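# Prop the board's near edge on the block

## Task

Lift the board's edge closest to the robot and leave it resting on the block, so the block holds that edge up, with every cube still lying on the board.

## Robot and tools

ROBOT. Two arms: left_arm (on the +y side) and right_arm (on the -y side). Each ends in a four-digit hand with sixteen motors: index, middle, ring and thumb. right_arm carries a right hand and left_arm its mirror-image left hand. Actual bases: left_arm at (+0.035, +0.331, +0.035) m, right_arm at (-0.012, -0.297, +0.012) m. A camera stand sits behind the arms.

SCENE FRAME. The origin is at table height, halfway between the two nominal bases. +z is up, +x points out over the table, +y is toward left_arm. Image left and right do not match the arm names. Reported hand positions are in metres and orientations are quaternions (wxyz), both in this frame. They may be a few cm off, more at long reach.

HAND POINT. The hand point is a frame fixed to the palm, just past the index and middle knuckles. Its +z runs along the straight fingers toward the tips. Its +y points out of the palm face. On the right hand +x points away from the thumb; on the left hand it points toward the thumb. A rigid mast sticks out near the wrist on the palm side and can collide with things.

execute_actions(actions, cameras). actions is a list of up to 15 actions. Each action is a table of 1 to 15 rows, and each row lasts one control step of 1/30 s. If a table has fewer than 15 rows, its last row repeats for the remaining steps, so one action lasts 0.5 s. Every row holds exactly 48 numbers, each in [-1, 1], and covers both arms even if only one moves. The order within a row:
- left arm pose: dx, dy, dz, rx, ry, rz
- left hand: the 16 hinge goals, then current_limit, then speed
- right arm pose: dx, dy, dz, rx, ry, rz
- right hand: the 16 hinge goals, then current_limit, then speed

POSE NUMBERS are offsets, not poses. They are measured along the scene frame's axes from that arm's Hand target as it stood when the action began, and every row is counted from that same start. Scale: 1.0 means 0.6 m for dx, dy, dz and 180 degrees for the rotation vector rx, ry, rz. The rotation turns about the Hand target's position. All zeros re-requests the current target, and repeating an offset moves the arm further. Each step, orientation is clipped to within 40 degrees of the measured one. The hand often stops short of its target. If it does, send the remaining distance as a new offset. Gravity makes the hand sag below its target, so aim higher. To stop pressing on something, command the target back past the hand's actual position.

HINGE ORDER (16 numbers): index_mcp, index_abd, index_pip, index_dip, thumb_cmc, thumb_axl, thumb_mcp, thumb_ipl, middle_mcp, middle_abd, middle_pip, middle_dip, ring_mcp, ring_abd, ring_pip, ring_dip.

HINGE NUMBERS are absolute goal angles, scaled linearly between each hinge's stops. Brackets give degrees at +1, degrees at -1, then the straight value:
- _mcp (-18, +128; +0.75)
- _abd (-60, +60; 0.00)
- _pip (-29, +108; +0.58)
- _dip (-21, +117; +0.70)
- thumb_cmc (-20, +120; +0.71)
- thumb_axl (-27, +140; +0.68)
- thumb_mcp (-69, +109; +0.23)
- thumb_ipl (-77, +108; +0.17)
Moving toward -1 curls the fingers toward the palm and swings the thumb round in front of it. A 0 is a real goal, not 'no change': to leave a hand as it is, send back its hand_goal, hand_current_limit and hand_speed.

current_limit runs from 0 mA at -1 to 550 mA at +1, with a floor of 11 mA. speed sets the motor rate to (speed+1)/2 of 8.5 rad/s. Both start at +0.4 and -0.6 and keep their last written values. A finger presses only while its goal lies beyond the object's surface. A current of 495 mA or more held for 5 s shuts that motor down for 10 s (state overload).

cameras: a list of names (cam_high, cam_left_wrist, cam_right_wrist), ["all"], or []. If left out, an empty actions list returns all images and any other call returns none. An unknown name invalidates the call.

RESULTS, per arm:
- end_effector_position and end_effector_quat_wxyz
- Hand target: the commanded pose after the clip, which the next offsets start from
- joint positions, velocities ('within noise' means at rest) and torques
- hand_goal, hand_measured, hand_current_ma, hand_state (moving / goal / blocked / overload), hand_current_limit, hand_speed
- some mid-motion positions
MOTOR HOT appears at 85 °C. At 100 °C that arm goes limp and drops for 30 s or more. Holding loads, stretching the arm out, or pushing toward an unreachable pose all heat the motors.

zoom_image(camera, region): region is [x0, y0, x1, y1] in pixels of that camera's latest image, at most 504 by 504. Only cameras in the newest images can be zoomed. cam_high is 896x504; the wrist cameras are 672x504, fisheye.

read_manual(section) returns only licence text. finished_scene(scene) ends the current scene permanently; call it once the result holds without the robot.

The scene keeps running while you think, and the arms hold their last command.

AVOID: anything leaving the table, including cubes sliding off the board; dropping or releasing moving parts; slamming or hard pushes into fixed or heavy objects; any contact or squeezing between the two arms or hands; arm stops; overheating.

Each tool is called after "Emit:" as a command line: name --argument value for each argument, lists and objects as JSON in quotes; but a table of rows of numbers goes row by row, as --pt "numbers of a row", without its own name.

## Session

Emit:
execute_actions --actions '[]'

Emit:
zoom_image --camera "cam_high" --region '[370, 150, 610, 330]'

Scene clock: 0.00 s.
left_arm: end_effector_position=(+0.8294, +0.0153, +0.2304) hand_goal=(+0.754, +0.000, +0.576, +0.696, +0.714, +0.678, +0.226, +0.168, +0.754, +0.000, +0.576, +0.696, +0.754, +0.000, +0.576, +0.696) hand_measured=(+0.754, +0.000, +0.576, +0.696, +0.714, +0.678, +0.226, +0.168, +0.754, +0.000, +0.576, +0.696, +0.754, +0.000, +0.576, +0.696) hand_current_ma=(+0, +0, +0, +0, +0, +0, +0, +0, +0, +0, +0, +0, +0, +0, +0, +0) hand_state=(goal, goal, goal, goal, goal, goal, goal, goal, goal, goal, goal, goal, goal, goal, goal, goal) hand_current_limit=0.40 hand_speed=-0.60 end_effector_quat_wxyz=(+0.648, +0.055, +0.727, -0.221) | right_arm: end_effector_position=(+0.8973, -0.3673, +0.2285) hand_goal=(+0.754, +0.000, +0.576, +0.696, +0.714, +0.678, +0.226, +0.168, +0.754, +0.000, +0.576, +0.696, +0.754, +0.000, +0.576, +0.696) hand_measured=(+0.754, +0.000, +0.576, +0.696, +0.714, +0.678, +0.226, +0.168, +0.754, +0.000, +0.576, +0.696, +0.754, +0.000, +0.576, +0.696) hand_current_ma=(+0, +0, +0, +0, +0, +0, +0, +0, +0, +0, +0, +0, +0, +0, +0, +0) hand_state=(goal, goal, goal, goal, goal, goal, goal, goal, goal, goal, goal, goal, goal, goal, goal, goal) hand_current_limit=0.40 hand_speed=-0.60 end_effector_quat_wxyz=(+0.078, +0.835, +0.064, +0.541)
Joint positions: left_arm=[-0.494 2.094 1.633 0.398 -0.078 -1.828] | right_arm=[0.083 2.254 2.092 -0.254 0.095 1.393]
Joint velocities: within noise
Joint torques (N m): no reading
Heat: left arm: hottest elbow 26 °C; right arm: hottest elbow 32 °C.
Hand target: left_arm +0.8346, +0.0126, +0.2555; +0.662, +0.053, +0.712, -0.227 | right_arm +0.9024, -0.3671, +0.2547; +0.079, +0.823, +0.062, +0.560
camera_calibration:
cam_left_wrist: T_world_to_cam=[[-0.116929, -0.410947, 0.904129, -0.139077], [-0.944098, -0.23655, -0.229615, 0.785967], [0.308232, -0.880435, -0.360315, -0.0324828], [0, 0, 0, 1]] pos_world=[0.73578, 0.100168, 0.29451]
cam_right_wrist: T_world_to_cam=[[-0.318326, -0.782349, -0.535349, 0.146752], [-0.870368, 0.464991, -0.161997, 0.935417], [0.375671, 0.414383, -0.82895, 0.128834], [0, 0, 0, 1]] pos_world=[0.812473, -0.373536, 0.336896]

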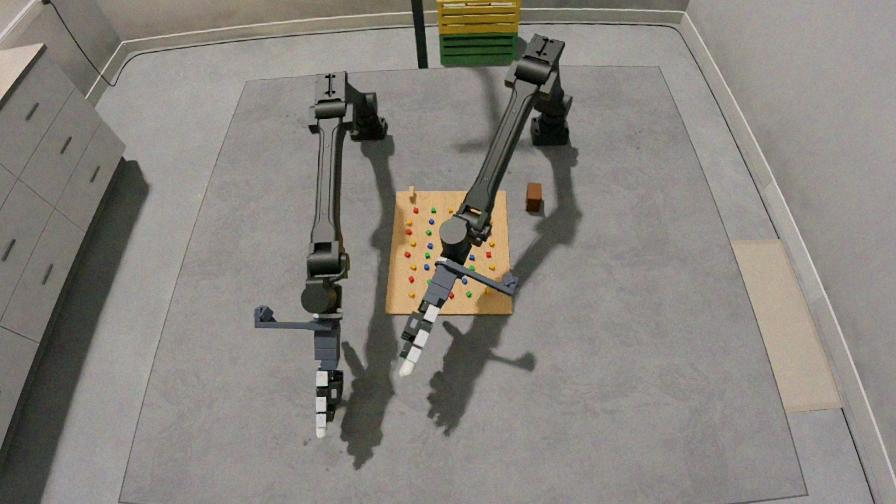

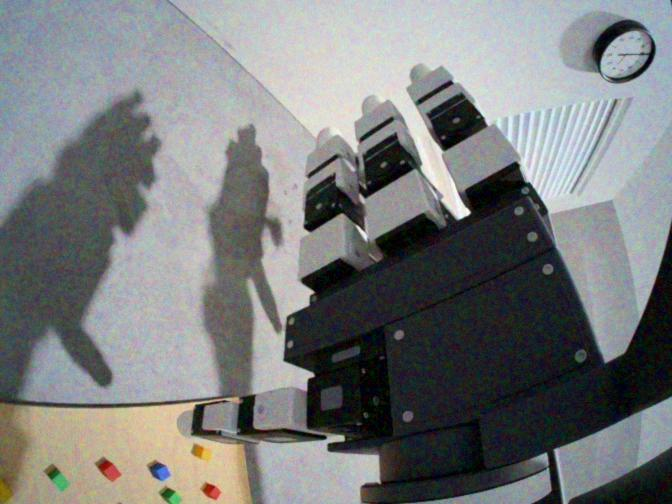

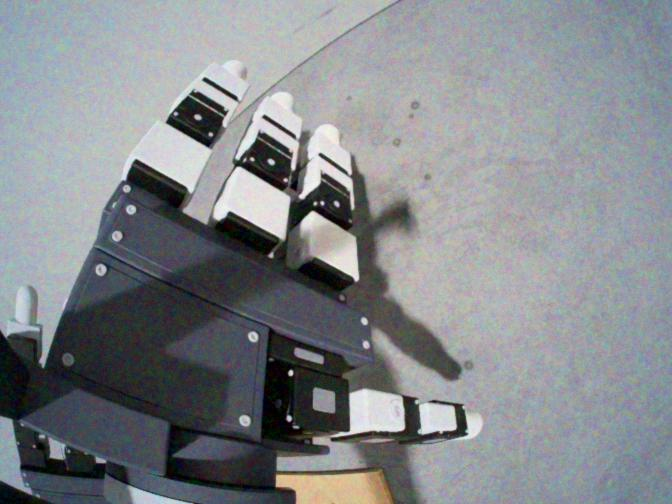

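Scaled by 2.100 from the camera's 896x504 image, which has a finer 1280x720 frame.

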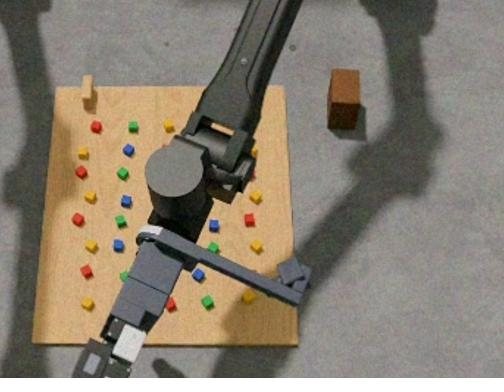

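Emit:
zoom_image --camera "cam_high" --region '[380, 150, 460, 230]'

Emit:
zoom_image --camera "cam_high" --region '[490, 160, 570, 220]'

Scaled by 6.300 from the camera's 896x504 image, which has a finer 1280x720 frame.

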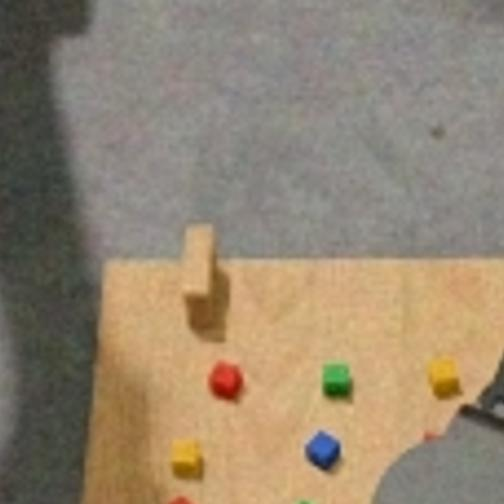

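Scaled by 6.300 from the camera's 896x504 image, which has a finer 1280x720 frame.

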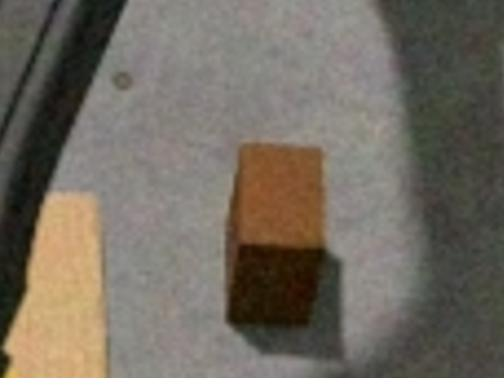

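Emit:
execute_actions --actions '[[[-0.0617,0.0358,0.025,0.1041,0.002,-0.037,0.754,0,0.576,0.696,0.714,0.678,0.226,0.168,0.754,0,0.576,0.696,0.754,0,0.576,0.696,0.4,-0.6,-0.0929,0,0,0.0256,0.012,0.0392,0.863,0,-0.65,-0.319,-0.417,0.678,0.182,-0.97,-0.43,0,-0.69,-0.174,-0.43,0,-0.69,-0.174,0.4,-0.6]],[[-0.0617,0.0358,0.025,0.1041,0.002,-0.037,0.754,0,0.576,0.696,0.714,0.678,0.226,0.168,0.754,0,0.576,0.696,0.754,0,0.576,0.696,0.4,-0.6,-0.0929,0,0,0.0256,0.012,0.0392,0.863,0,-0.65,-0.319,-0.417,0.678,0.182,-0.97,-0.43,0,-0.69,-0.174,-0.43,0,-0.69,-0.174,0.4,-0.6]],[[-0.0617,0.0358,0.025,0.1041,0.002,-0.037,0.754,0,0.576,0.696,0.714,0.678,0.226,0.168,0.754,0,0.576,0.696,0.754,0,0.576,0.696,0.4,-0.6,-0.0929,0,0,0.0256,0.012,0.0392,0.863,0,-0.65,-0.319,-0.417,0.678,0.182,-0.97,-0.43,0,-0.69,-0.174,-0.43,0,-0.69,-0.174,0.4,-0.6]],[[-0.0617,0.0358,0.025,0.1041,0.002,-0.037,0.754,0,0.576,0.696,0.714,0.678,0.226,0.168,0.754,0,0.576,0.696,0.754,0,0.576,0.696,0.4,-0.6,-0.0929,0,0,0.0256,0.012,0.0392,0.863,0,-0.65,-0.319,-0.417,0.678,0.182,-0.97,-0.43,0,-0.69,-0.174,-0.43,0,-0.69,-0.174,0.4,-0.6]],[[-0.0617,0.0358,0.025,0.1041,0.002,-0.037,0.754,0,0.576,0.696,0.714,0.678,0.226,0.168,0.754,0,0.576,0.696,0.754,0,0.576,0.696,0.4,-0.6,-0.0929,0,0,0.0256,0.012,0.0392,0.863,0,-0.65,-0.319,-0.417,0.678,0.182,-0.97,-0.43,0,-0.69,-0.174,-0.43,0,-0.69,-0.174,0.4,-0.6]]]' --cameras '["cam_high"]'

Scene clock: 33.17 s.
left_arm: end_effector_position=(+0.6491, +0.1139, +0.3157) hand_goal=(+0.754, +0.000, +0.576, +0.696, +0.714, +0.678, +0.226, +0.168, +0.754, +0.000, +0.576, +0.696, +0.754, +0.000, +0.576, +0.696) hand_measured=(+0.758, +0.002, +0.576, +0.696, +0.718, +0.678, +0.224, +0.168, +0.758, +0.002, +0.576, +0.696, +0.758, +0.002, +0.576, +0.696) hand_current_ma=(+7, +2, +1, +0, +5, -1, -3, +0, +6, +2, +1, +0, +7, +2, +1, +0) hand_state=(goal, goal, goal, goal, goal, goal, goal, goal, goal, goal, goal, goal, goal, goal, goal, goal) hand_current_limit=0.40 hand_speed=-0.60 end_effector_quat_wxyz=(+0.318, +0.690, +0.622, +0.188) | right_arm: end_effector_position=(+0.6260, -0.3665, +0.2419) hand_goal=(+0.864, +0.000, -0.650, -0.318, -0.416, +0.678, +0.182, -0.970, -0.430, +0.000, -0.690, -0.174, -0.430, +0.000, -0.690, -0.174) hand_measured=(+0.862, +0.002, -0.646, -0.314, -0.406, +0.678, +0.182, -0.968, -0.422, +0.002, -0.686, -0.172, -0.420, +0.002, -0.686, -0.172) hand_current_ma=(-1, +0, +1, +1, +6, +0, +0, +2, +6, +0, +1, +1, +6, +0, +1, +1) hand_state=(goal, goal, goal, goal, goal, goal, goal, goal, goal, goal, goal, goal, goal, goal, goal, goal) hand_current_limit=0.40 hand_speed=-0.60 end_effector_quat_wxyz=(-0.268, +0.817, +0.193, +0.473)
Joint positions: left_arm=[-0.446 1.495 1.213 -0.537 -0.09 -0.296] | right_arm=[-0.176 1.536 1.209 -0.344 -0.851 1.317]
Joint torques (N m): left_arm=[1.61 -11.63 8.43 1.32 -0.21 0.15] | right_arm=[-2.32 -16.32 11.51 1.05 -0.58 -0.27]
Heat: left arm: hottest elbow 32 °C; right arm: hottest elbow 39 °C.
Hand target: left_arm +0.6495, +0.1199, +0.3306; +0.322, +0.689, +0.619, +0.195 | right_arm +0.6237, -0.3670, +0.2548; -0.262, +0.812, +0.202, +0.480
Off the commanded pose: left_arm 0.016 m, 1 deg | right_arm 0.013 m, 2 deg.
Step readings (end_effector_position of left_arm | right_arm):
0: (+0.8294, +0.0153, +0.2304) | (+0.8973, -0.3673, +0.2285)
1: (+0.8295, +0.0147, +0.2305) | (+0.8976, -0.3666, +0.2281)
2: (+0.8289, +0.0134, +0.2303) | (+0.8976, -0.3636, +0.2253)
4: (+0.8217, +0.0128, +0.2282) | (+0.8884, -0.3578, +0.2168)
8: (+0.8047, +0.0192, +0.2251) | (+0.8617, -0.3512, +0.2041)
15: (+0.7986, +0.0229, +0.2433) | (+0.8507, -0.3578, +0.2247)
16: (+0.7982, +0.0234, +0.2453) | (+0.8502, -0.3582, +0.2271)
17: (+0.7960, +0.0239, +0.2462) | (+0.8480, -0.3571, +0.2279)
19: (+0.7853, +0.0290, +0.2451) | (+0.8347, -0.3553, +0.2243)
23: (+0.7664, +0.0394, +0.2460) | (+0.8051, -0.3565, +0.2207)
30: (+0.7618, +0.0459, +0.2648) | (+0.7943, -0.3656, +0.2370)
31: (+0.7615, +0.0465, +0.2659) | (+0.7938, -0.3652, +0.2374)
32: (+0.7596, +0.0477, +0.2662) | (+0.7916, -0.3614, +0.2362)
34: (+0.7487, +0.0533, +0.2631) | (+0.7786, -0.3546, +0.2298)
38: (+0.7293, +0.0647, +0.2623) | (+0.7495, -0.3513, +0.2223)
45: (+0.7240, +0.0694, +0.2801) | (+0.7400, -0.3654, +0.2389)
46: (+0.7237, +0.0697, +0.2817) | (+0.7395, -0.3655, +0.2401)
47: (+0.7218, +0.0710, +0.2816) | (+0.7369, -0.3618, +0.2399)
49: (+0.7122, +0.0770, +0.2799) | (+0.7235, -0.3548, +0.2355)
53: (+0.6929, +0.0891, +0.2812) | (+0.6924, -0.3534, +0.2284)
60: (+0.6866, +0.0927, +0.2980) | (+0.6841, -0.3664, +0.2421)
61: (+0.6862, +0.0930, +0.2985) | (+0.6835, -0.3658, +0.2424)
62: (+0.6850, +0.0956, +0.2987) | (+0.6806, -0.3617, +0.2421)
64: (+0.6764, +0.1026, +0.2967) | (+0.6670, -0.3530, +0.2380)
68: (+0.6575, +0.1142, +0.2994) | (+0.6360, -0.3533, +0.2314)
75: (+0.6499, +0.1161, +0.3168) | (+0.6265, -0.3672, +0.2421)
Images, in order (width x height): cam_high 896x504.

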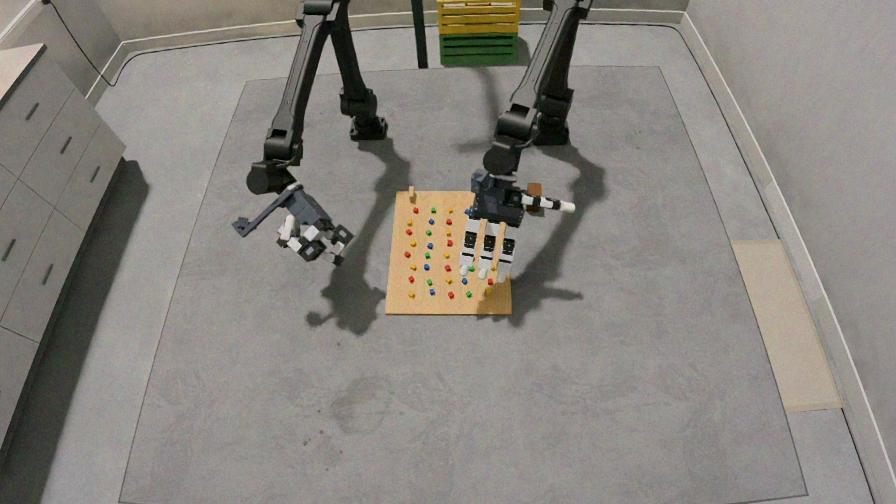

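Emit:
execute_actions --actions '[[[-0.0627,0.0167,-0.02,0.0457,0.0279,-0.088,0.754,0,0.576,0.696,0.714,0.678,0.8,0.6,0.754,0,0.576,0.696,0.754,0,0.576,0.696,0.4,-0.6,-0.0929,0.0773,0,0.0256,0.012,0.0392,0.863,0,-0.65,-0.319,-0.417,0.678,0.182,-0.97,-0.43,0,-0.69,-0.174,-0.43,0,-0.69,-0.174,0.4,-0.6]],[[-0.0627,0.0167,-0.02,0.0457,0.0279,-0.088,0.754,0,0.576,0.696,0.714,0.678,0.8,0.6,0.754,0,0.576,0.696,0.754,0,0.576,0.696,0.4,-0.6,-0.0929,0.0773,-0.025,0.0256,0.012,0.0392,0.863,0,-0.65,-0.319,-0.417,0.678,0.182,-0.97,-0.43,0,-0.69,-0.174,-0.43,0,-0.69,-0.174,0.4,-0.6]],[[-0.0627,0.0167,-0.02,0.0457,0.0279,-0.088,0.754,0,0.576,0.696,0.714,0.678,0.8,0.6,0.754,0,0.576,0.696,0.754,0,0.576,0.696,0.4,-0.6,-0.0929,0.0773,-0.025,0.0256,0.012,0.0392,0.863,0,-0.65,-0.319,-0.417,0.678,0.182,-0.97,-0.43,0,-0.69,-0.174,-0.43,0,-0.69,-0.174,0.4,-0.6]],[[-0.0627,0.0167,-0.04,0.0457,0.0279,-0.088,0.754,0,0.576,0.696,0.714,0.678,0.8,0.6,0.754,0,0.576,0.696,0.754,0,0.576,0.696,0.4,-0.6,-0.0929,0.0773,-0.025,0.0256,0.012,0.0392,0.863,0,-0.65,-0.319,-0.417,0.678,0.182,-0.97,-0.43,0,-0.69,-0.174,-0.43,0,-0.69,-0.174,0.4,-0.6]],[[-0.0627,0.0167,-0.04,0.0457,0.0279,-0.088,0.754,0,0.576,0.696,0.714,0.678,0.8,0.6,0.754,0,0.576,0.696,0.754,0,0.576,0.696,0.4,-0.6,-0.0929,0.0773,-0.025,0.0256,0.012,0.0392,0.863,0,-0.65,-0.319,-0.417,0.678,0.182,-0.97,-0.43,0,-0.69,-0.174,-0.43,0,-0.69,-0.174,0.4,-0.6]]]' --cameras '["all"]'

Emit:
zoom_image --camera "cam_high" --region '[510, 160, 590, 240]'

Emit:
zoom_image --camera "cam_right_wrist" --region '[400, 130, 600, 350]'

Scene clock: 42.10 s.
left_arm: end_effector_position=(+0.4870, +0.1625, +0.2412) hand_goal=(+0.754, +0.000, +0.576, +0.696, +0.714, +0.678, +0.800, +0.600, +0.754, +0.000, +0.576, +0.696, +0.754, +0.000, +0.576, +0.696) hand_measured=(+0.756, +0.002, +0.576, +0.696, +0.718, +0.678, +0.794, +0.598, +0.756, +0.002, +0.576, +0.696, +0.756, +0.002, +0.576, +0.696) hand_current_ma=(+3, +2, +1, +0, +6, -1, -12, -3, +3, +2, +1, +0, +3, +1, +1, +0) hand_state=(goal, goal, goal, goal, goal, goal, goal, goal, goal, goal, goal, goal, goal, goal, goal, goal) hand_current_limit=0.40 hand_speed=-0.60 end_effector_quat_wxyz=(+0.066, +0.979, +0.191, +0.031) | right_arm: end_effector_position=(+0.3481, -0.1378, +0.1920) hand_goal=(+0.864, +0.000, -0.650, -0.318, -0.416, +0.678, +0.182, -0.970, -0.430, +0.000, -0.690, -0.174, -0.430, +0.000, -0.690, -0.174) hand_measured=(+0.860, +0.002, -0.648, -0.314, -0.408, +0.678, +0.182, -0.968, -0.422, +0.002, -0.686, -0.172, -0.422, +0.002, -0.686, -0.172) hand_current_ma=(-2, +0, +1, +1, +4, +0, +0, +2, +4, +0, +1, +1, +4, +0, +1, +1) hand_state=(goal, goal, goal, goal, goal, goal, goal, goal, goal, goal, goal, goal, goal, goal, goal, goal) hand_current_limit=0.40 hand_speed=-0.60 end_effector_quat_wxyz=(-0.566, +0.689, +0.312, +0.329)
Joint positions: left_arm=[-0.212 1.362 1.16 -1.26 0.098 0.978] | right_arm=[0.059 1.062 0.617 -0.453 -1.387 1.301]
Joint torques (N m): left_arm=[0.44 -7.94 6.91 0.5 0.22 -0.16] | right_arm=[-1.79 -7.88 9.78 1.32 -0.88 0.04]
Heat: left arm: hottest elbow 32 °C; right arm: hottest elbow 39 °C.
Hand target: left_arm +0.4878, +0.1635, +0.2379; +0.059, +0.983, +0.170, +0.024 | right_arm +0.3450, -0.1350, +0.1948; -0.566, +0.687, +0.313, +0.332
Off the commanded pose: left_arm 0.003 m, 3 deg | right_arm 0.005 m, 0 deg.
led back after a hold (left arm): the arm was led back toward your command in small steps, so it may still be short of it.
previous command not reached (left arm): moving toward its pose would have brought two parts of the arm too close to each other.
Step readings (end_effector_position of left_arm | right_arm):
0: (+0.6491, +0.1138, +0.3157) | (+0.6260, -0.3665, +0.2419)
1: (+0.6488, +0.1132, +0.3154) | (+0.6254, -0.3656, +0.2415)
2: (+0.6471, +0.1111, +0.3136) | (+0.6232, -0.3613, +0.2411)
4: (+0.6370, +0.1093, +0.3062) | (+0.6098, -0.3494, +0.2373)
8: (+0.6176, +0.1228, +0.2980) | (+0.5801, -0.3313, +0.2329)
15: (+0.6130, +0.1320, +0.3020) | (+0.5711, -0.3254, +0.2469)
16: (+0.6120, +0.1306, +0.3012) | (+0.5705, -0.3245, +0.2473)
17: (+0.6093, +0.1286, +0.2993) | (+0.5678, -0.3203, +0.2467)
19: (+0.5989, +0.1259, +0.2941) | (+0.5543, -0.3083, +0.2417)
23: (+0.5820, +0.1347, +0.2904) | (+0.5237, -0.2867, +0.2265)
30: (+0.5717, +0.1434, +0.2851) | (+0.5149, -0.2772, +0.2285)
31: (+0.5702, +0.1424, +0.2843) | (+0.5142, -0.2765, +0.2292)
32: (+0.5669, +0.1419, +0.2822) | (+0.5115, -0.2731, +0.2294)
34: (+0.5551, +0.1416, +0.2753) | (+0.4982, -0.2619, +0.2272)
38: (+0.5371, +0.1500, +0.2632) | (+0.4682, -0.2401, +0.2154)
45: (+0.5255, +0.1536, +0.2621) | (+0.4589, -0.2304, +0.2155)
46: (+0.5253, +0.1530, +0.2631) | (+0.4582, -0.2299, +0.2157) HELD (not all sent) left_arm
47: (+0.5252, +0.1528, +0.2633) | (+0.4554, -0.2269, +0.2161) HELD (not all sent) left_arm
49: (+0.5252, +0.1527, +0.2633) | (+0.4426, -0.2162, +0.2142) HELD (not all sent) left_arm
53: (+0.5252, +0.1527, +0.2633) | (+0.4124, -0.1929, +0.2024) HELD (not all sent) left_arm
60: (+0.5252, +0.1527, +0.2633) | (+0.4024, -0.1839, +0.2016) HELD (not all sent) left_arm
61: (+0.5252, +0.1527, +0.2633) | (+0.4018, -0.1834, +0.2020)
62: (+0.5252, +0.1527, +0.2633) | (+0.3988, -0.1808, +0.2023)
64: (+0.5245, +0.1530, +0.2628) | (+0.3853, -0.1697, +0.2005)
68: (+0.5151, +0.1542, +0.2573) | (+0.3540, -0.1457, +0.1881)
75: (+0.4924, +0.1622, +0.2452) | (+0.3469, -0.1378, +0.1883)
HELD (not all sent) left_arm: steps 46 to 60.
pose unreachable (left arm): on one or more control steps of this call, first in action 3 (counted from 0), this arm could not follow its commanded pose, so it was not sent that pose on those steps. On the call's last step it was still not sent that pose. It may still have moved: this result reports where it is.
cause: moving toward the commanded pose would bring two parts of the arm too close to each other (joints 5 (wrist yaw) and 6 (wrist roll) lie between them).
camera_calibration:
cam_left_wrist: T_world_to_cam=[[-0.949319, 0.292774, -0.114355, 0.408239], [0.134452, 0.707111, 0.694203, -0.401338], [0.284106, 0.643645, -0.710637, 0.0552109], [0, 0, 0, 1]] pos_world=[0.425824, 0.128733, 0.364529]
cam_right_wrist: T_world_to_cam=[[0.0742301, -0.177928, -0.98124, 0.164124], [-0.723982, -0.686291, 0.069676, 0.0906842], [-0.685814, 0.705228, -0.17976, 0.494689], [0, 0, 0, 1]] pos_world=[0.392735, -0.25743, 0.243652]

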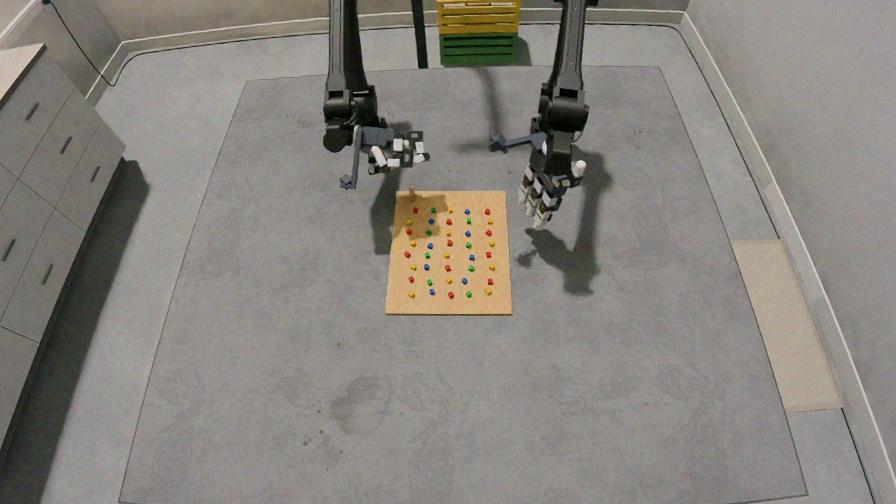

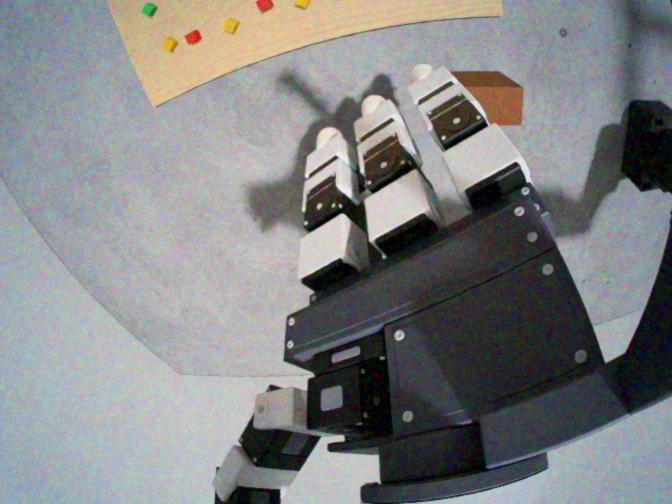

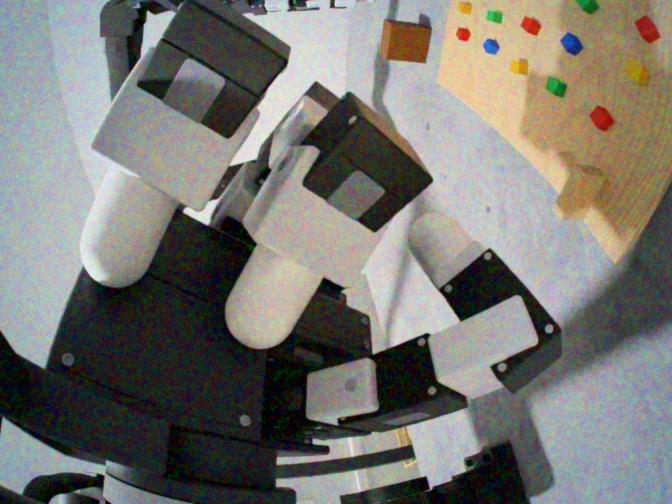

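Scaled by 6.300 from the camera's 896x504 image, which has a finer 1280x720 frame.

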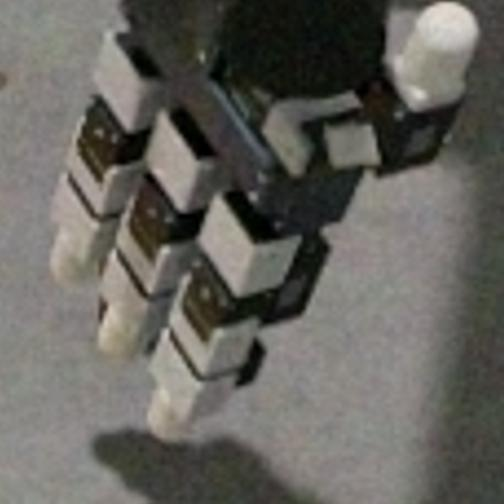

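Scaled by 2.291 from the camera's 672x504 image, which has a finer 960x720 frame.

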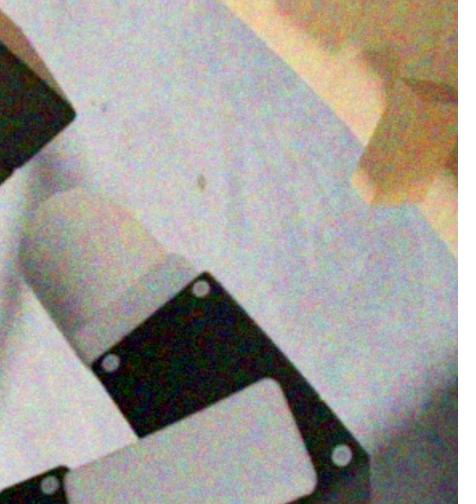

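Emit:
execute_actions --actions '[[[-0.055,0.011,0,0.0376,0.0153,-0.1082,0.754,0,0.576,0.696,0.714,0.678,0.226,0.168,0.754,0,0.576,0.696,0.754,0,0.576,0.696,0.4,-0.6,0,0.033,-0.079,0,0,0,0.863,0,-0.65,-0.319,-0.417,0.678,0.182,-0.97,-0.43,0,-0.69,-0.174,-0.43,0,-0.69,-0.174,0.4,-0.6]],[[0,0,-0.083,0,0,0,0.754,0,0.576,0.696,0.714,0.678,0.226,0.168,0.754,0,0.576,0.696,0.754,0,0.576,0.696,0.4,-0.6,0,0,-0.079,0,0,0,0.863,0,-0.65,-0.319,-0.417,0.678,0.182,-0.97,-0.43,0,-0.69,-0.174,-0.43,0,-0.69,-0.174,0.4,-0.6]]]' --cameras '["all"]'

Emit:
zoom_image --camera "cam_high" --region '[510, 160, 590, 240]'

Emit:
zoom_image --camera "cam_right_wrist" --region '[400, 130, 600, 350]'

Scene clock: 53.13 s.
left_arm: end_effector_position=(+0.4492, +0.1679, +0.1890) hand_goal=(+0.754, +0.000, +0.576, +0.696, +0.714, +0.678, +0.226, +0.168, +0.754, +0.000, +0.576, +0.696, +0.754, +0.000, +0.576, +0.696) hand_measured=(+0.756, +0.002, +0.576, +0.696, +0.716, +0.678, +0.224, +0.168, +0.756, +0.002, +0.576, +0.696, +0.756, +0.002, +0.576, +0.696) hand_current_ma=(+1, +2, +1, +0, +3, -1, -5, +1, +1, +2, +1, +0, +1, +1, +1, +0) hand_state=(goal, goal, goal, goal, goal, goal, goal, goal, goal, goal, goal, goal, goal, goal, goal, goal) hand_current_limit=0.40 hand_speed=-0.60 end_effector_quat_wxyz=(+0.000, +1.000, +0.004, -0.005) | right_arm: end_effector_position=(+0.3487, -0.1185, +0.1070) hand_goal=(+0.864, +0.000, -0.650, -0.318, -0.416, +0.678, +0.182, -0.970, -0.430, +0.000, -0.690, -0.174, -0.430, +0.000, -0.690, -0.174) hand_measured=(+0.860, +0.002, -0.648, -0.314, -0.408, +0.678, +0.182, -0.968, -0.422, +0.002, -0.686, -0.172, -0.422, +0.002, -0.686, -0.172) hand_current_ma=(-2, +0, +1, +1, +4, +0, +0, +2, +4, +0, +1, +1, +4, +0, +1, +1) hand_state=(goal, goal, goal, goal, goal, goal, goal, goal, goal, goal, goal, goal, goal, goal, goal, goal) hand_current_limit=0.40 hand_speed=-0.60 end_effector_quat_wxyz=(-0.561, +0.684, +0.321, +0.337)
Joint positions: left_arm=[-0.207 1.431 1.129 -1.28 0.002 1.367] | right_arm=[0.126 1.257 0.432 0.16 -1.339 1.51]
Joint torques (N m): left_arm=[1.14 -7.53 6.93 0.76 0 0.08] | right_arm=[-1.73 -6.42 7.75 1.55 -0.61 0.04]
Heat: left arm: hottest elbow 32 °C; right arm: hottest elbow 39 °C.
Hand target: left_arm +0.4549, +0.1702, +0.1883; +0.000, +1.000, +0.001, +0.001 | right_arm +0.3450, -0.1152, +0.1000; -0.566, +0.686, +0.313, +0.332
Off the commanded pose: left_arm 0.006 m, 1 deg | right_arm 0.009 m, 1 deg.
held back during your reply time (left arm), on 90 control steps: two parts of the arm were too close to each other, or the arm's last command would have brought them too close.
led back after a hold (left arm): the arm was led back toward your command in small steps, so it may still be short of it.
Step readings (end_effector_position of left_arm | right_arm):
0: (+0.4870, +0.1625, +0.2412) | (+0.3481, -0.1378, +0.1920)
1: (+0.4870, +0.1625, +0.2412) | (+0.3480, -0.1378, +0.1916) HELD (not all sent) left_arm
2: (+0.4870, +0.1625, +0.2412) | (+0.3484, -0.1374, +0.1905) HELD (not all sent) left_arm
4: (+0.4870, +0.1625, +0.2412) | (+0.3480, -0.1341, +0.1850) HELD (not all sent) left_arm
8: (+0.4870, +0.1627, +0.2410) | (+0.3414, -0.1232, +0.1615)
15: (+0.4719, +0.1662, +0.2347) | (+0.3447, -0.1193, +0.1501)
16: (+0.4680, +0.1670, +0.2333) | (+0.3458, -0.1191, +0.1510)
17: (+0.4652, +0.1676, +0.2322) | (+0.3472, -0.1191, +0.1507)
19: (+0.4620, +0.1689, +0.2285) | (+0.3485, -0.1190, +0.1449)
23: (+0.4568, +0.1697, +0.2108) | (+0.3424, -0.1199, +0.1145)
30: (+0.4502, +0.1687, +0.1889) | (+0.3444, -0.1192, +0.1021)
HELD (not all sent) left_arm: steps 1 to 5.
pose unreachable (left arm): on one or more control steps of this call, first in action 0 (counted from 0), this arm could not follow its commanded pose, so it was not sent that pose on those steps. It may still have moved: this result reports where it is.
cause: moving toward the commanded pose would bring two parts of the arm too close to each other (joints 5 (wrist yaw) and 6 (wrist roll) lie between them).
camera_calibration:
cam_left_wrist: T_world_to_cam=[[-0.775747, 0.63093, 0.0119984, 0.206156], [0.421519, 0.503933, 0.753905, -0.47004], [0.469615, 0.589897, -0.656874, -0.0590804], [0, 0, 0, 1]] pos_world=[0.385801, 0.14165, 0.313083]
cam_right_wrist: T_world_to_cam=[[0.101954, -0.179427, -0.978474, 0.0739597], [-0.723774, -0.688166, 0.0507771, 0.112042], [-0.682464, 0.703017, -0.200026, 0.46699], [0, 0, 0, 1]] pos_world=[0.392256, -0.237928, 0.160089]

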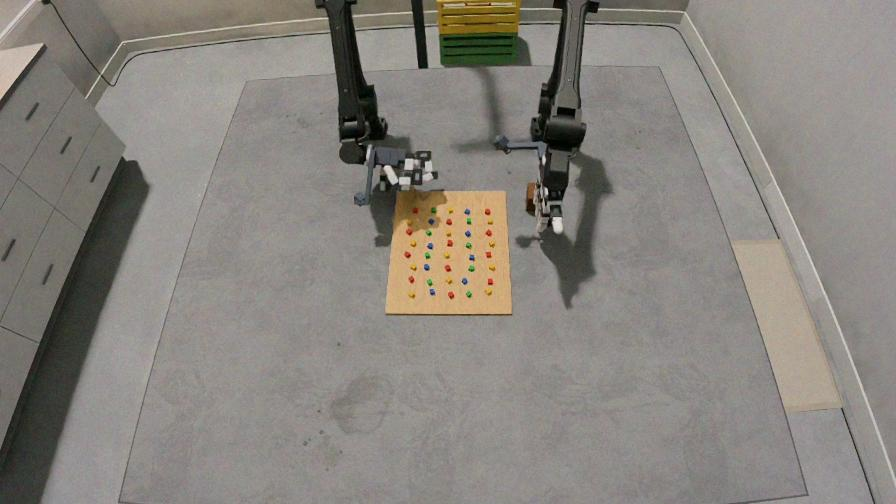

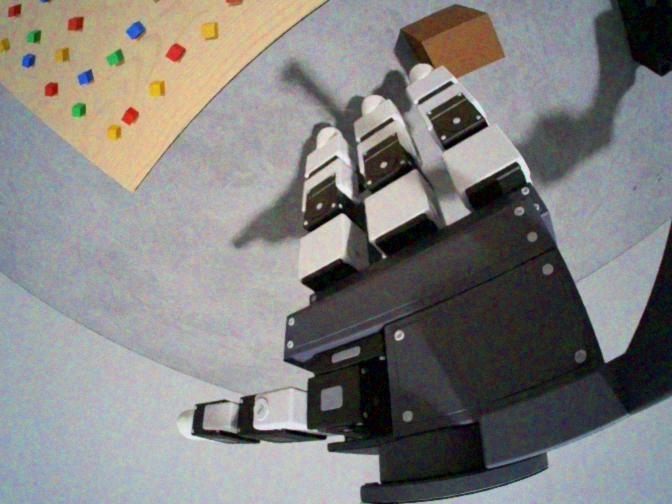

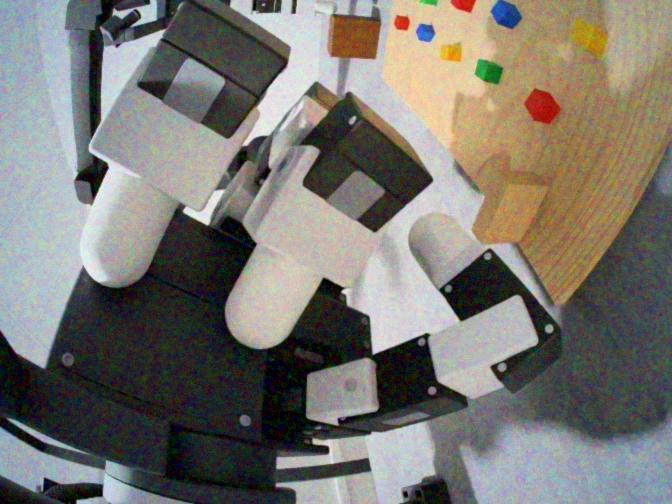

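Scaled by 6.300 from the camera's 896x504 image, which has a finer 1280x720 frame.

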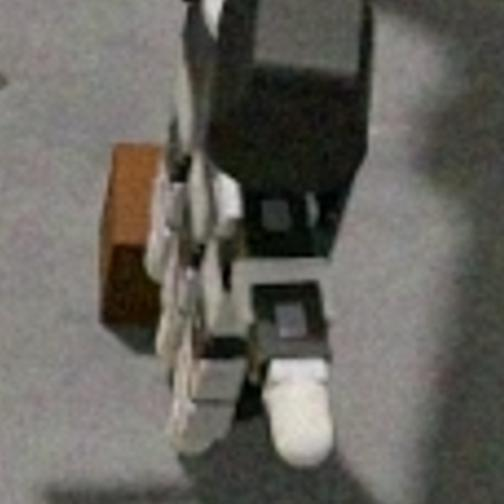

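Scaled by 2.291 from the camera's 672x504 image, which has a finer 960x720 frame.

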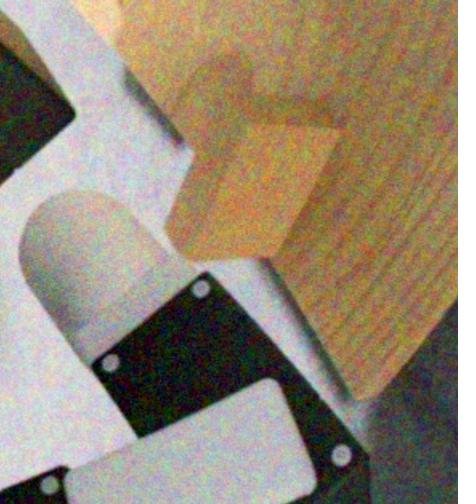

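Emit:
execute_actions --actions '[[[0,0,-0.072,0,0,0,0.754,0,0.576,0.696,0.714,0.678,0.226,0.168,0.754,0,0.576,0.696,0.754,0,0.576,0.696,0.4,-0.6,0.007,-0.002,-0.033,0,0,0,0.863,0,-0.65,-0.319,-0.417,0.678,0.182,-0.97,-0.43,0,-0.69,-0.174,-0.43,0,-0.69,-0.174,0.4,-0.6]],[[-0.0311,0,0,0,0,0,0.754,0,0.576,0.696,0.714,0.678,0.226,0.168,0.754,0,0.576,0.696,0.754,0,0.576,0.696,0.4,-0.6,0,0,-0.033,0,0,0,0.863,0,-0.65,-0.319,-0.417,0.678,0.182,-0.97,-0.43,0,-0.69,-0.174,-0.43,0,-0.69,-0.174,0.4,-0.6]],[[-0.0311,0,0,0,0,0,0.754,0,0.576,0.696,0.714,0.678,0.226,0.168,0.754,0,0.576,0.696,0.754,0,0.576,0.696,0.4,-0.6,0,0,-0.03,0,0,0,0.863,0,-0.65,-0.319,-0.417,0.678,0.182,-0.97,-0.43,0,-0.69,-0.174,-0.43,0,-0.69,-0.174,0.4,-0.6]],[[-0.0311,0,0,0,0,0,0.754,0,0.576,0.696,0.714,0.678,0.226,0.168,0.754,0,0.576,0.696,0.754,0,0.576,0.696,0.4,-0.6,0,0,0,0,0,0,0.863,0,-0.65,-0.319,-0.417,0.678,0.182,-0.97,-0.43,0,-0.69,-0.174,-0.43,0,-0.69,-0.174,0.4,-0.6]]]' --cameras '["all"]'

Emit:
zoom_image --camera "cam_high" --region '[500, 150, 580, 230]'

Emit:
zoom_image --camera "cam_right_wrist" --region '[400, 130, 600, 350]'

Scene clock: 64.00 s.
left_arm: end_effector_position=(+0.3995, +0.1734, +0.1383) hand_goal=(+0.754, +0.000, +0.576, +0.696, +0.714, +0.678, +0.226, +0.168, +0.754, +0.000, +0.576, +0.696, +0.754, +0.000, +0.576, +0.696) hand_measured=(+0.754, +0.004, +0.576, +0.696, +0.716, +0.678, +0.222, +0.168, +0.754, +0.000, +0.576, +0.696, +0.754, +0.006, +0.578, +0.698) hand_current_ma=(+0, +3, +1, +0, +2, -1, -10, +0, +0, +1, +1, +0, -1, +7, +1, +3) hand_state=(goal, goal, goal, goal, goal, goal, goal, goal, goal, goal, goal, goal, goal, goal, goal, goal) hand_current_limit=0.40 hand_speed=-0.60 end_effector_quat_wxyz=(-0.001, +1.000, +0.000, -0.009) | right_arm: end_effector_position=(+0.3528, -0.1181, +0.0488) hand_goal=(+0.864, +0.000, -0.650, -0.318, -0.416, +0.678, +0.182, -0.970, -0.430, +0.000, -0.690, -0.174, -0.430, +0.000, -0.690, -0.174) hand_measured=(+0.860, +0.002, -0.648, -0.314, -0.408, +0.678, +0.182, -0.968, -0.422, +0.002, -0.686, -0.172, -0.422, +0.002, -0.686, -0.172) hand_current_ma=(-2, +0, +1, +1, +4, +0, +0, +2, +4, +0, +1, +1, +4, +0, +1, +1) hand_state=(goal, goal, goal, goal, goal, goal, goal, goal, goal, goal, goal, goal, goal, goal, goal, goal) hand_current_limit=0.40 hand_speed=-0.60 end_effector_quat_wxyz=(-0.562, +0.683, +0.319, +0.340)
Joint positions: left_arm=[-0.219 1.359 0.916 -1.146 0.001 1.363] | right_arm=[0.126 1.498 0.385 0.473 -1.339 1.534]
Joint torques (N m): left_arm=[-0.44 -8.12 6.02 0.08 0.08 -0.19] | right_arm=[-1.9 -7.36 5.6 1.54 -0.6 0.06]
Heat: left arm: hottest elbow 31 °C; right arm: hottest elbow 38 °C.
Hand target: left_arm +0.3989, +0.1701, +0.1451; +0.000, +1.000, +0.001, +0.000 | right_arm +0.3492, -0.1164, +0.0424; -0.566, +0.686, +0.313, +0.332
Off the commanded pose: left_arm 0.008 m, 1 deg | right_arm 0.007 m, 1 deg.
Step readings (end_effector_position of left_arm | right_arm):
0: (+0.4492, +0.1679, +0.1890) | (+0.3487, -0.1185, +0.1069)
1: (+0.4492, +0.1679, +0.1888) | (+0.3487, -0.1185, +0.1068)
2: (+0.4501, +0.1677, +0.1875) | (+0.3488, -0.1185, +0.1062)
4: (+0.4522, +0.1673, +0.1805) | (+0.3498, -0.1184, +0.1022)
8: (+0.4510, +0.1673, +0.1651) | (+0.3487, -0.1185, +0.0878)
15: (+0.4506, +0.1676, +0.1502) | (+0.3499, -0.1184, +0.0840)
16: (+0.4505, +0.1676, +0.1495) | (+0.3505, -0.1184, +0.0846)
17: (+0.4499, +0.1678, +0.1484) | (+0.3511, -0.1183, +0.0845)
19: (+0.4471, +0.1683, +0.1448) | (+0.3525, -0.1182, +0.0817)
23: (+0.4372, +0.1703, +0.1353) | (+0.3503, -0.1184, +0.0686)
30: (+0.4352, +0.1707, +0.1370) | (+0.3501, -0.1184, +0.0643)
31: (+0.4349, +0.1708, +0.1367) | (+0.3507, -0.1183, +0.0648)
32: (+0.4341, +0.1710, +0.1365) | (+0.3514, -0.1183, +0.0649)
34: (+0.4297, +0.1718, +0.1357) | (+0.3525, -0.1182, +0.0619)
38: (+0.4198, +0.1738, +0.1362) | (+0.3509, -0.1183, +0.0501)
45: (+0.4179, +0.1740, +0.1374) | (+0.3510, -0.1183, +0.0468)
46: (+0.4176, +0.1741, +0.1371) | (+0.3515, -0.1182, +0.0474)
47: (+0.4166, +0.1742, +0.1368) | (+0.3518, -0.1182, +0.0477)
49: (+0.4118, +0.1744, +0.1363) | (+0.3522, -0.1182, +0.0482)
53: (+0.4015, +0.1741, +0.1369) | (+0.3526, -0.1181, +0.0487)
60: (+0.3995, +0.1734, +0.1383) | (+0.3527, -0.1181, +0.0487)
camera_calibration:
cam_left_wrist: T_world_to_cam=[[-0.770569, 0.637074, 0.0189715, 0.160671], [0.43073, 0.498585, 0.752253, -0.416152], [0.469782, 0.587834, -0.658601, -0.071838], [0, 0, 0, 1]] pos_world=[0.336806, 0.147357, 0.262691]
cam_right_wrist: T_world_to_cam=[[0.102738, -0.175256, -0.979148, 0.0170015], [-0.726128, -0.685979, 0.0465924, 0.119497], [-0.67984, 0.7062, -0.197734, 0.45721], [0, 0, 0, 1]] pos_world=[0.395853, -0.237929, 0.101485]

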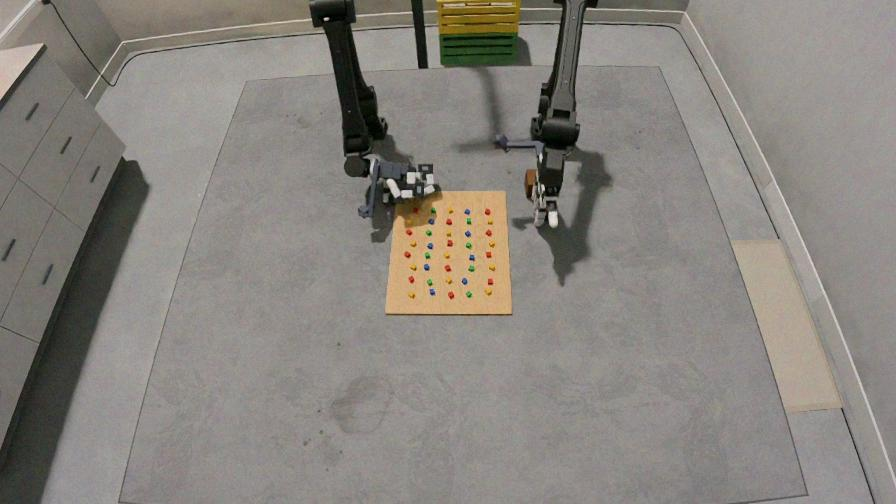

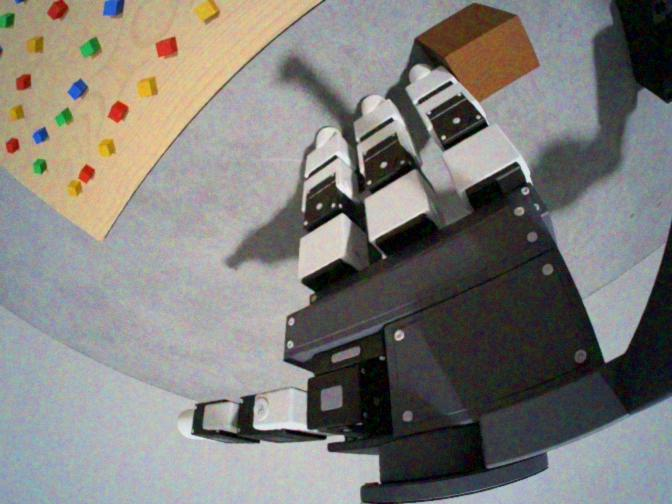

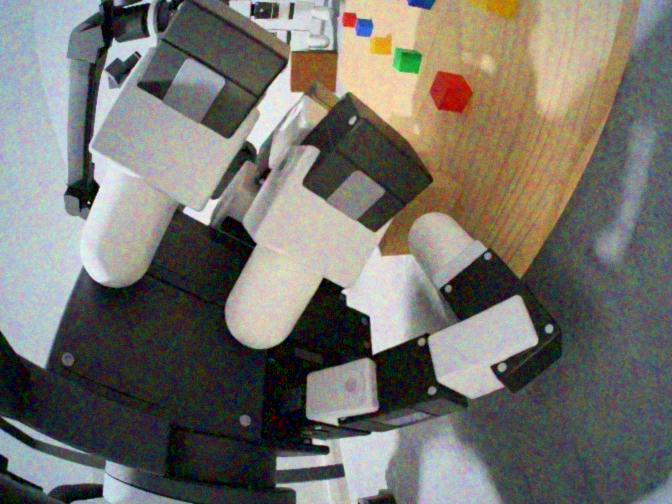

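Scaled by 6.300 from the camera's 896x504 image, which has a finer 1280x720 frame.

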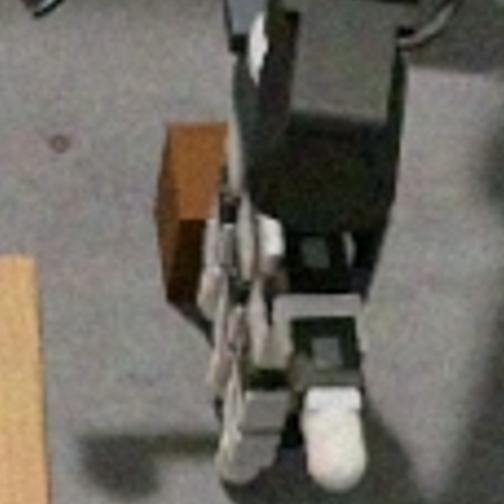

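Scaled by 2.291 from the camera's 672x504 image, which has a finer 960x720 frame.

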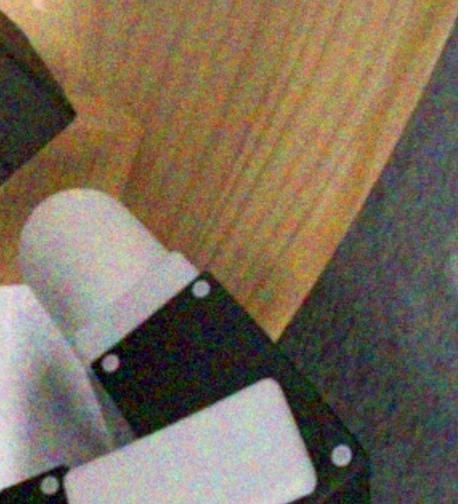

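Emit:
execute_actions --actions '[[[-0.0278,-0.012,0,0,0,0,0.754,0,0.576,0.696,0.714,0.678,0.226,0.168,0.754,0,0.576,0.696,0.754,0,0.576,0.696,0.4,-0.6,-0.01,0.0233,0.0067,0,0,0,0.8,0,-0.65,-0.319,-0.417,0.678,0.182,-0.97,-0.43,0,-0.69,-0.174,-0.43,0,-0.69,-0.174,0.4,-0.6]],[[-0.0278,0,0,0,0,0,0.754,0,0.576,0.696,0.714,0.678,0.226,0.168,0.754,0,0.576,0.696,0.754,0,0.576,0.696,0.4,-0.6,0,0,0,0,0,0,0.68,0,-0.65,-0.319,-0.417,0.678,0.182,-0.97,-0.43,0,-0.69,-0.174,-0.43,0,-0.69,-0.174,0.4,-0.6]],[[-0.0278,0,0,0,0,0,0.754,0,0.576,0.696,0.714,0.678,0.226,0.168,0.754,0,0.576,0.696,0.754,0,0.576,0.696,0.4,-0.6,0,0,0,0,0,0,0.6,0,-0.65,-0.319,-0.417,0.678,0.182,-0.97,-0.43,0,-0.69,-0.174,-0.43,0,-0.69,-0.174,0.4,-0.6]]]' --cameras '["cam_high","cam_right_wrist"]'

Emit:
zoom_image --camera "cam_high" --region '[500, 120, 580, 200]'

Emit:
zoom_image --camera "cam_right_wrist" --region '[400, 130, 600, 350]'

Scene clock: 72.40 s.
left_arm: end_effector_position=(+0.3529, +0.1650, +0.1401) hand_goal=(+0.754, +0.000, +0.576, +0.696, +0.714, +0.678, +0.226, +0.168, +0.754, +0.000, +0.576, +0.696, +0.754, +0.000, +0.576, +0.696) hand_measured=(+0.754, +0.002, +0.576, +0.696, +0.716, +0.678, +0.222, +0.168, +0.754, +0.000, +0.576, +0.696, +0.754, +0.006, +0.578, +0.698) hand_current_ma=(+0, +3, +1, +0, +2, -1, -10, +0, +0, +1, +1, +0, +0, +6, +1, +3) hand_state=(goal, goal, goal, goal, goal, goal, goal, goal, goal, goal, goal, goal, goal, goal, goal, goal) hand_current_limit=0.40 hand_speed=-0.60 end_effector_quat_wxyz=(+0.000, +1.000, +0.000, -0.001) | right_arm: end_effector_position=(+0.3471, -0.1063, +0.0498) hand_goal=(+0.600, +0.000, -0.650, -0.318, -0.416, +0.678, +0.182, -0.970, -0.430, +0.000, -0.690, -0.174, -0.430, +0.000, -0.690, -0.174) hand_measured=(+0.598, +0.002, -0.648, -0.314, -0.412, +0.678, +0.186, -0.970, -0.422, +0.002, -0.686, -0.172, -0.422, +0.002, -0.686, -0.172) hand_current_ma=(+0, +0, +1, +1, +1, +0, +2, +0, +4, +0, +1, +1, +4, +0, +1, +1) hand_state=(goal, goal, goal, goal, goal, goal, goal, goal, goal, goal, goal, goal, goal, goal, goal, goal) hand_current_limit=0.40 hand_speed=-0.60 end_effector_quat_wxyz=(-0.562, +0.686, +0.315, +0.339)
Joint positions: left_arm=[-0.278 1.228 0.803 -1.149 0 1.305] | right_arm=[0.172 1.498 0.36 0.6 -1.295 1.647]
Joint torques (N m): left_arm=[-0.67 -6.42 6.13 -0.44 0.11 -0.24] | right_arm=[-1.44 -7.82 5.57 1.72 -0.57 0.05]
Heat: left arm: hottest elbow 31 °C; right arm: hottest elbow 38 °C.
Hand target: left_arm +0.3489, +0.1629, +0.1450; +0.000, +1.000, +0.001, +0.000 | right_arm +0.3431, -0.1025, +0.0464; -0.566, +0.687, +0.313, +0.332
Off the commanded pose: left_arm 0.007 m, 0 deg | right_arm 0.006 m, 1 deg.
Step readings (end_effector_position of left_arm | right_arm):
0: (+0.3996, +0.1734, +0.1383) | (+0.3527, -0.1181, +0.0488)
1: (+0.3995, +0.1735, +0.1381) | (+0.3529, -0.1182, +0.0487)
2: (+0.3985, +0.1728, +0.1380) | (+0.3531, -0.1182, +0.0483)
4: (+0.3944, +0.1719, +0.1373) | (+0.3529, -0.1160, +0.0477)
8: (+0.3853, +0.1676, +0.1380) | (+0.3480, -0.1077, +0.0476)
15: (+0.3834, +0.1655, +0.1387) | (+0.3472, -0.1061, +0.0488)
16: (+0.3832, +0.1656, +0.1385) | (+0.3471, -0.1061, +0.0489)
17: (+0.3825, +0.1657, +0.1383) | (+0.3471, -0.1062, +0.0490)
19: (+0.3781, +0.1656, +0.1379) | (+0.3471, -0.1062, +0.0492)
23: (+0.3700, +0.1662, +0.1386) | (+0.3472, -0.1062, +0.0496)
30: (+0.3684, +0.1656, +0.1395) | (+0.3471, -0.1063, +0.0497)
31: (+0.3682, +0.1657, +0.1395) | (+0.3471, -0.1063, +0.0498)
32: (+0.3673, +0.1655, +0.1391) | (+0.3471, -0.1063, +0.0498)
34: (+0.3632, +0.1659, +0.1386) | (+0.3472, -0.1063, +0.0498)
38: (+0.3547, +0.1654, +0.1394) | (+0.3472, -0.1063, +0.0499)
45: (+0.3528, +0.1650, +0.1401) | (+0.3471, -0.1063, +0.0498)
camera_calibration:
cam_right_wrist: T_world_to_cam=[[0.0936372, -0.17777, -0.979607, 0.0235684], [-0.730564, -0.680729, 0.0537006, 0.125084], [-0.676393, 0.710637, -0.193614, 0.444217], [0, 0, 0, 1]] pos_world=[0.38964, -0.226339, 0.102377]
Images, in order (width x height): cam_high 896x504, cam_right_wrist 672x504.

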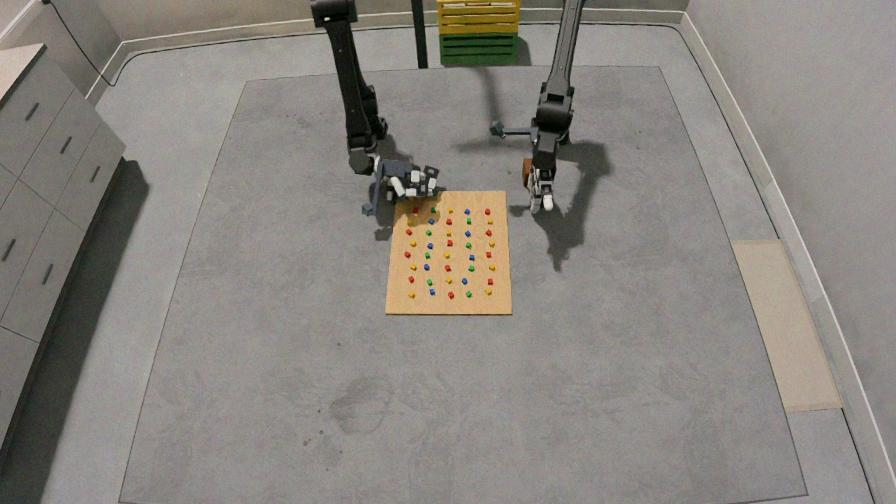

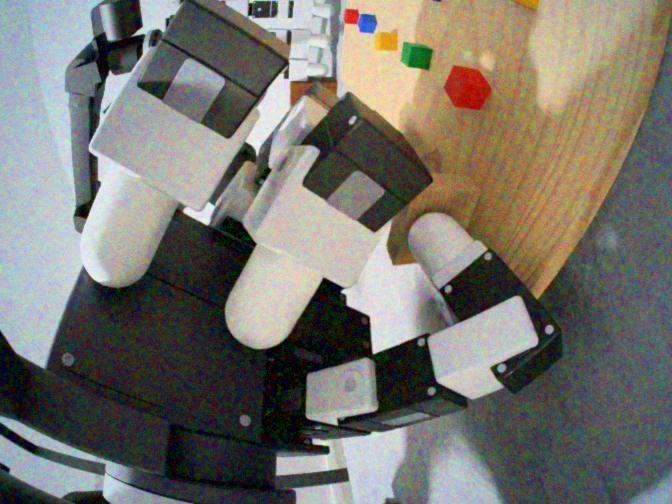

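Scaled by 6.300 from the camera's 896x504 image, which has a finer 1280x720 frame.

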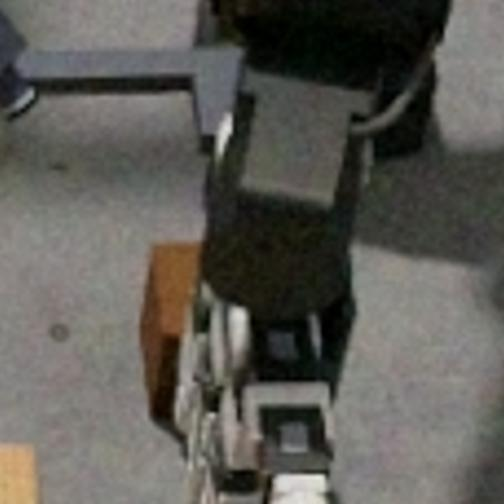

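Scaled by 2.291 from the camera's 672x504 image, which has a finer 960x720 frame.

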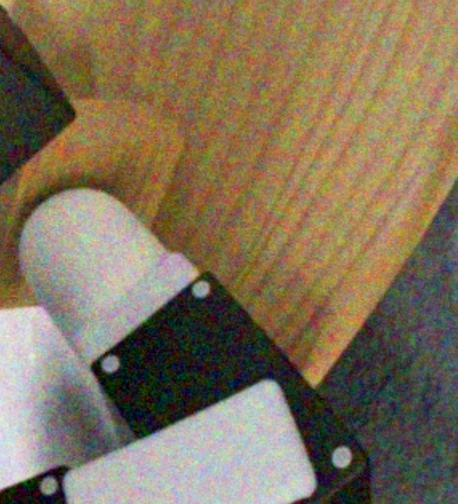

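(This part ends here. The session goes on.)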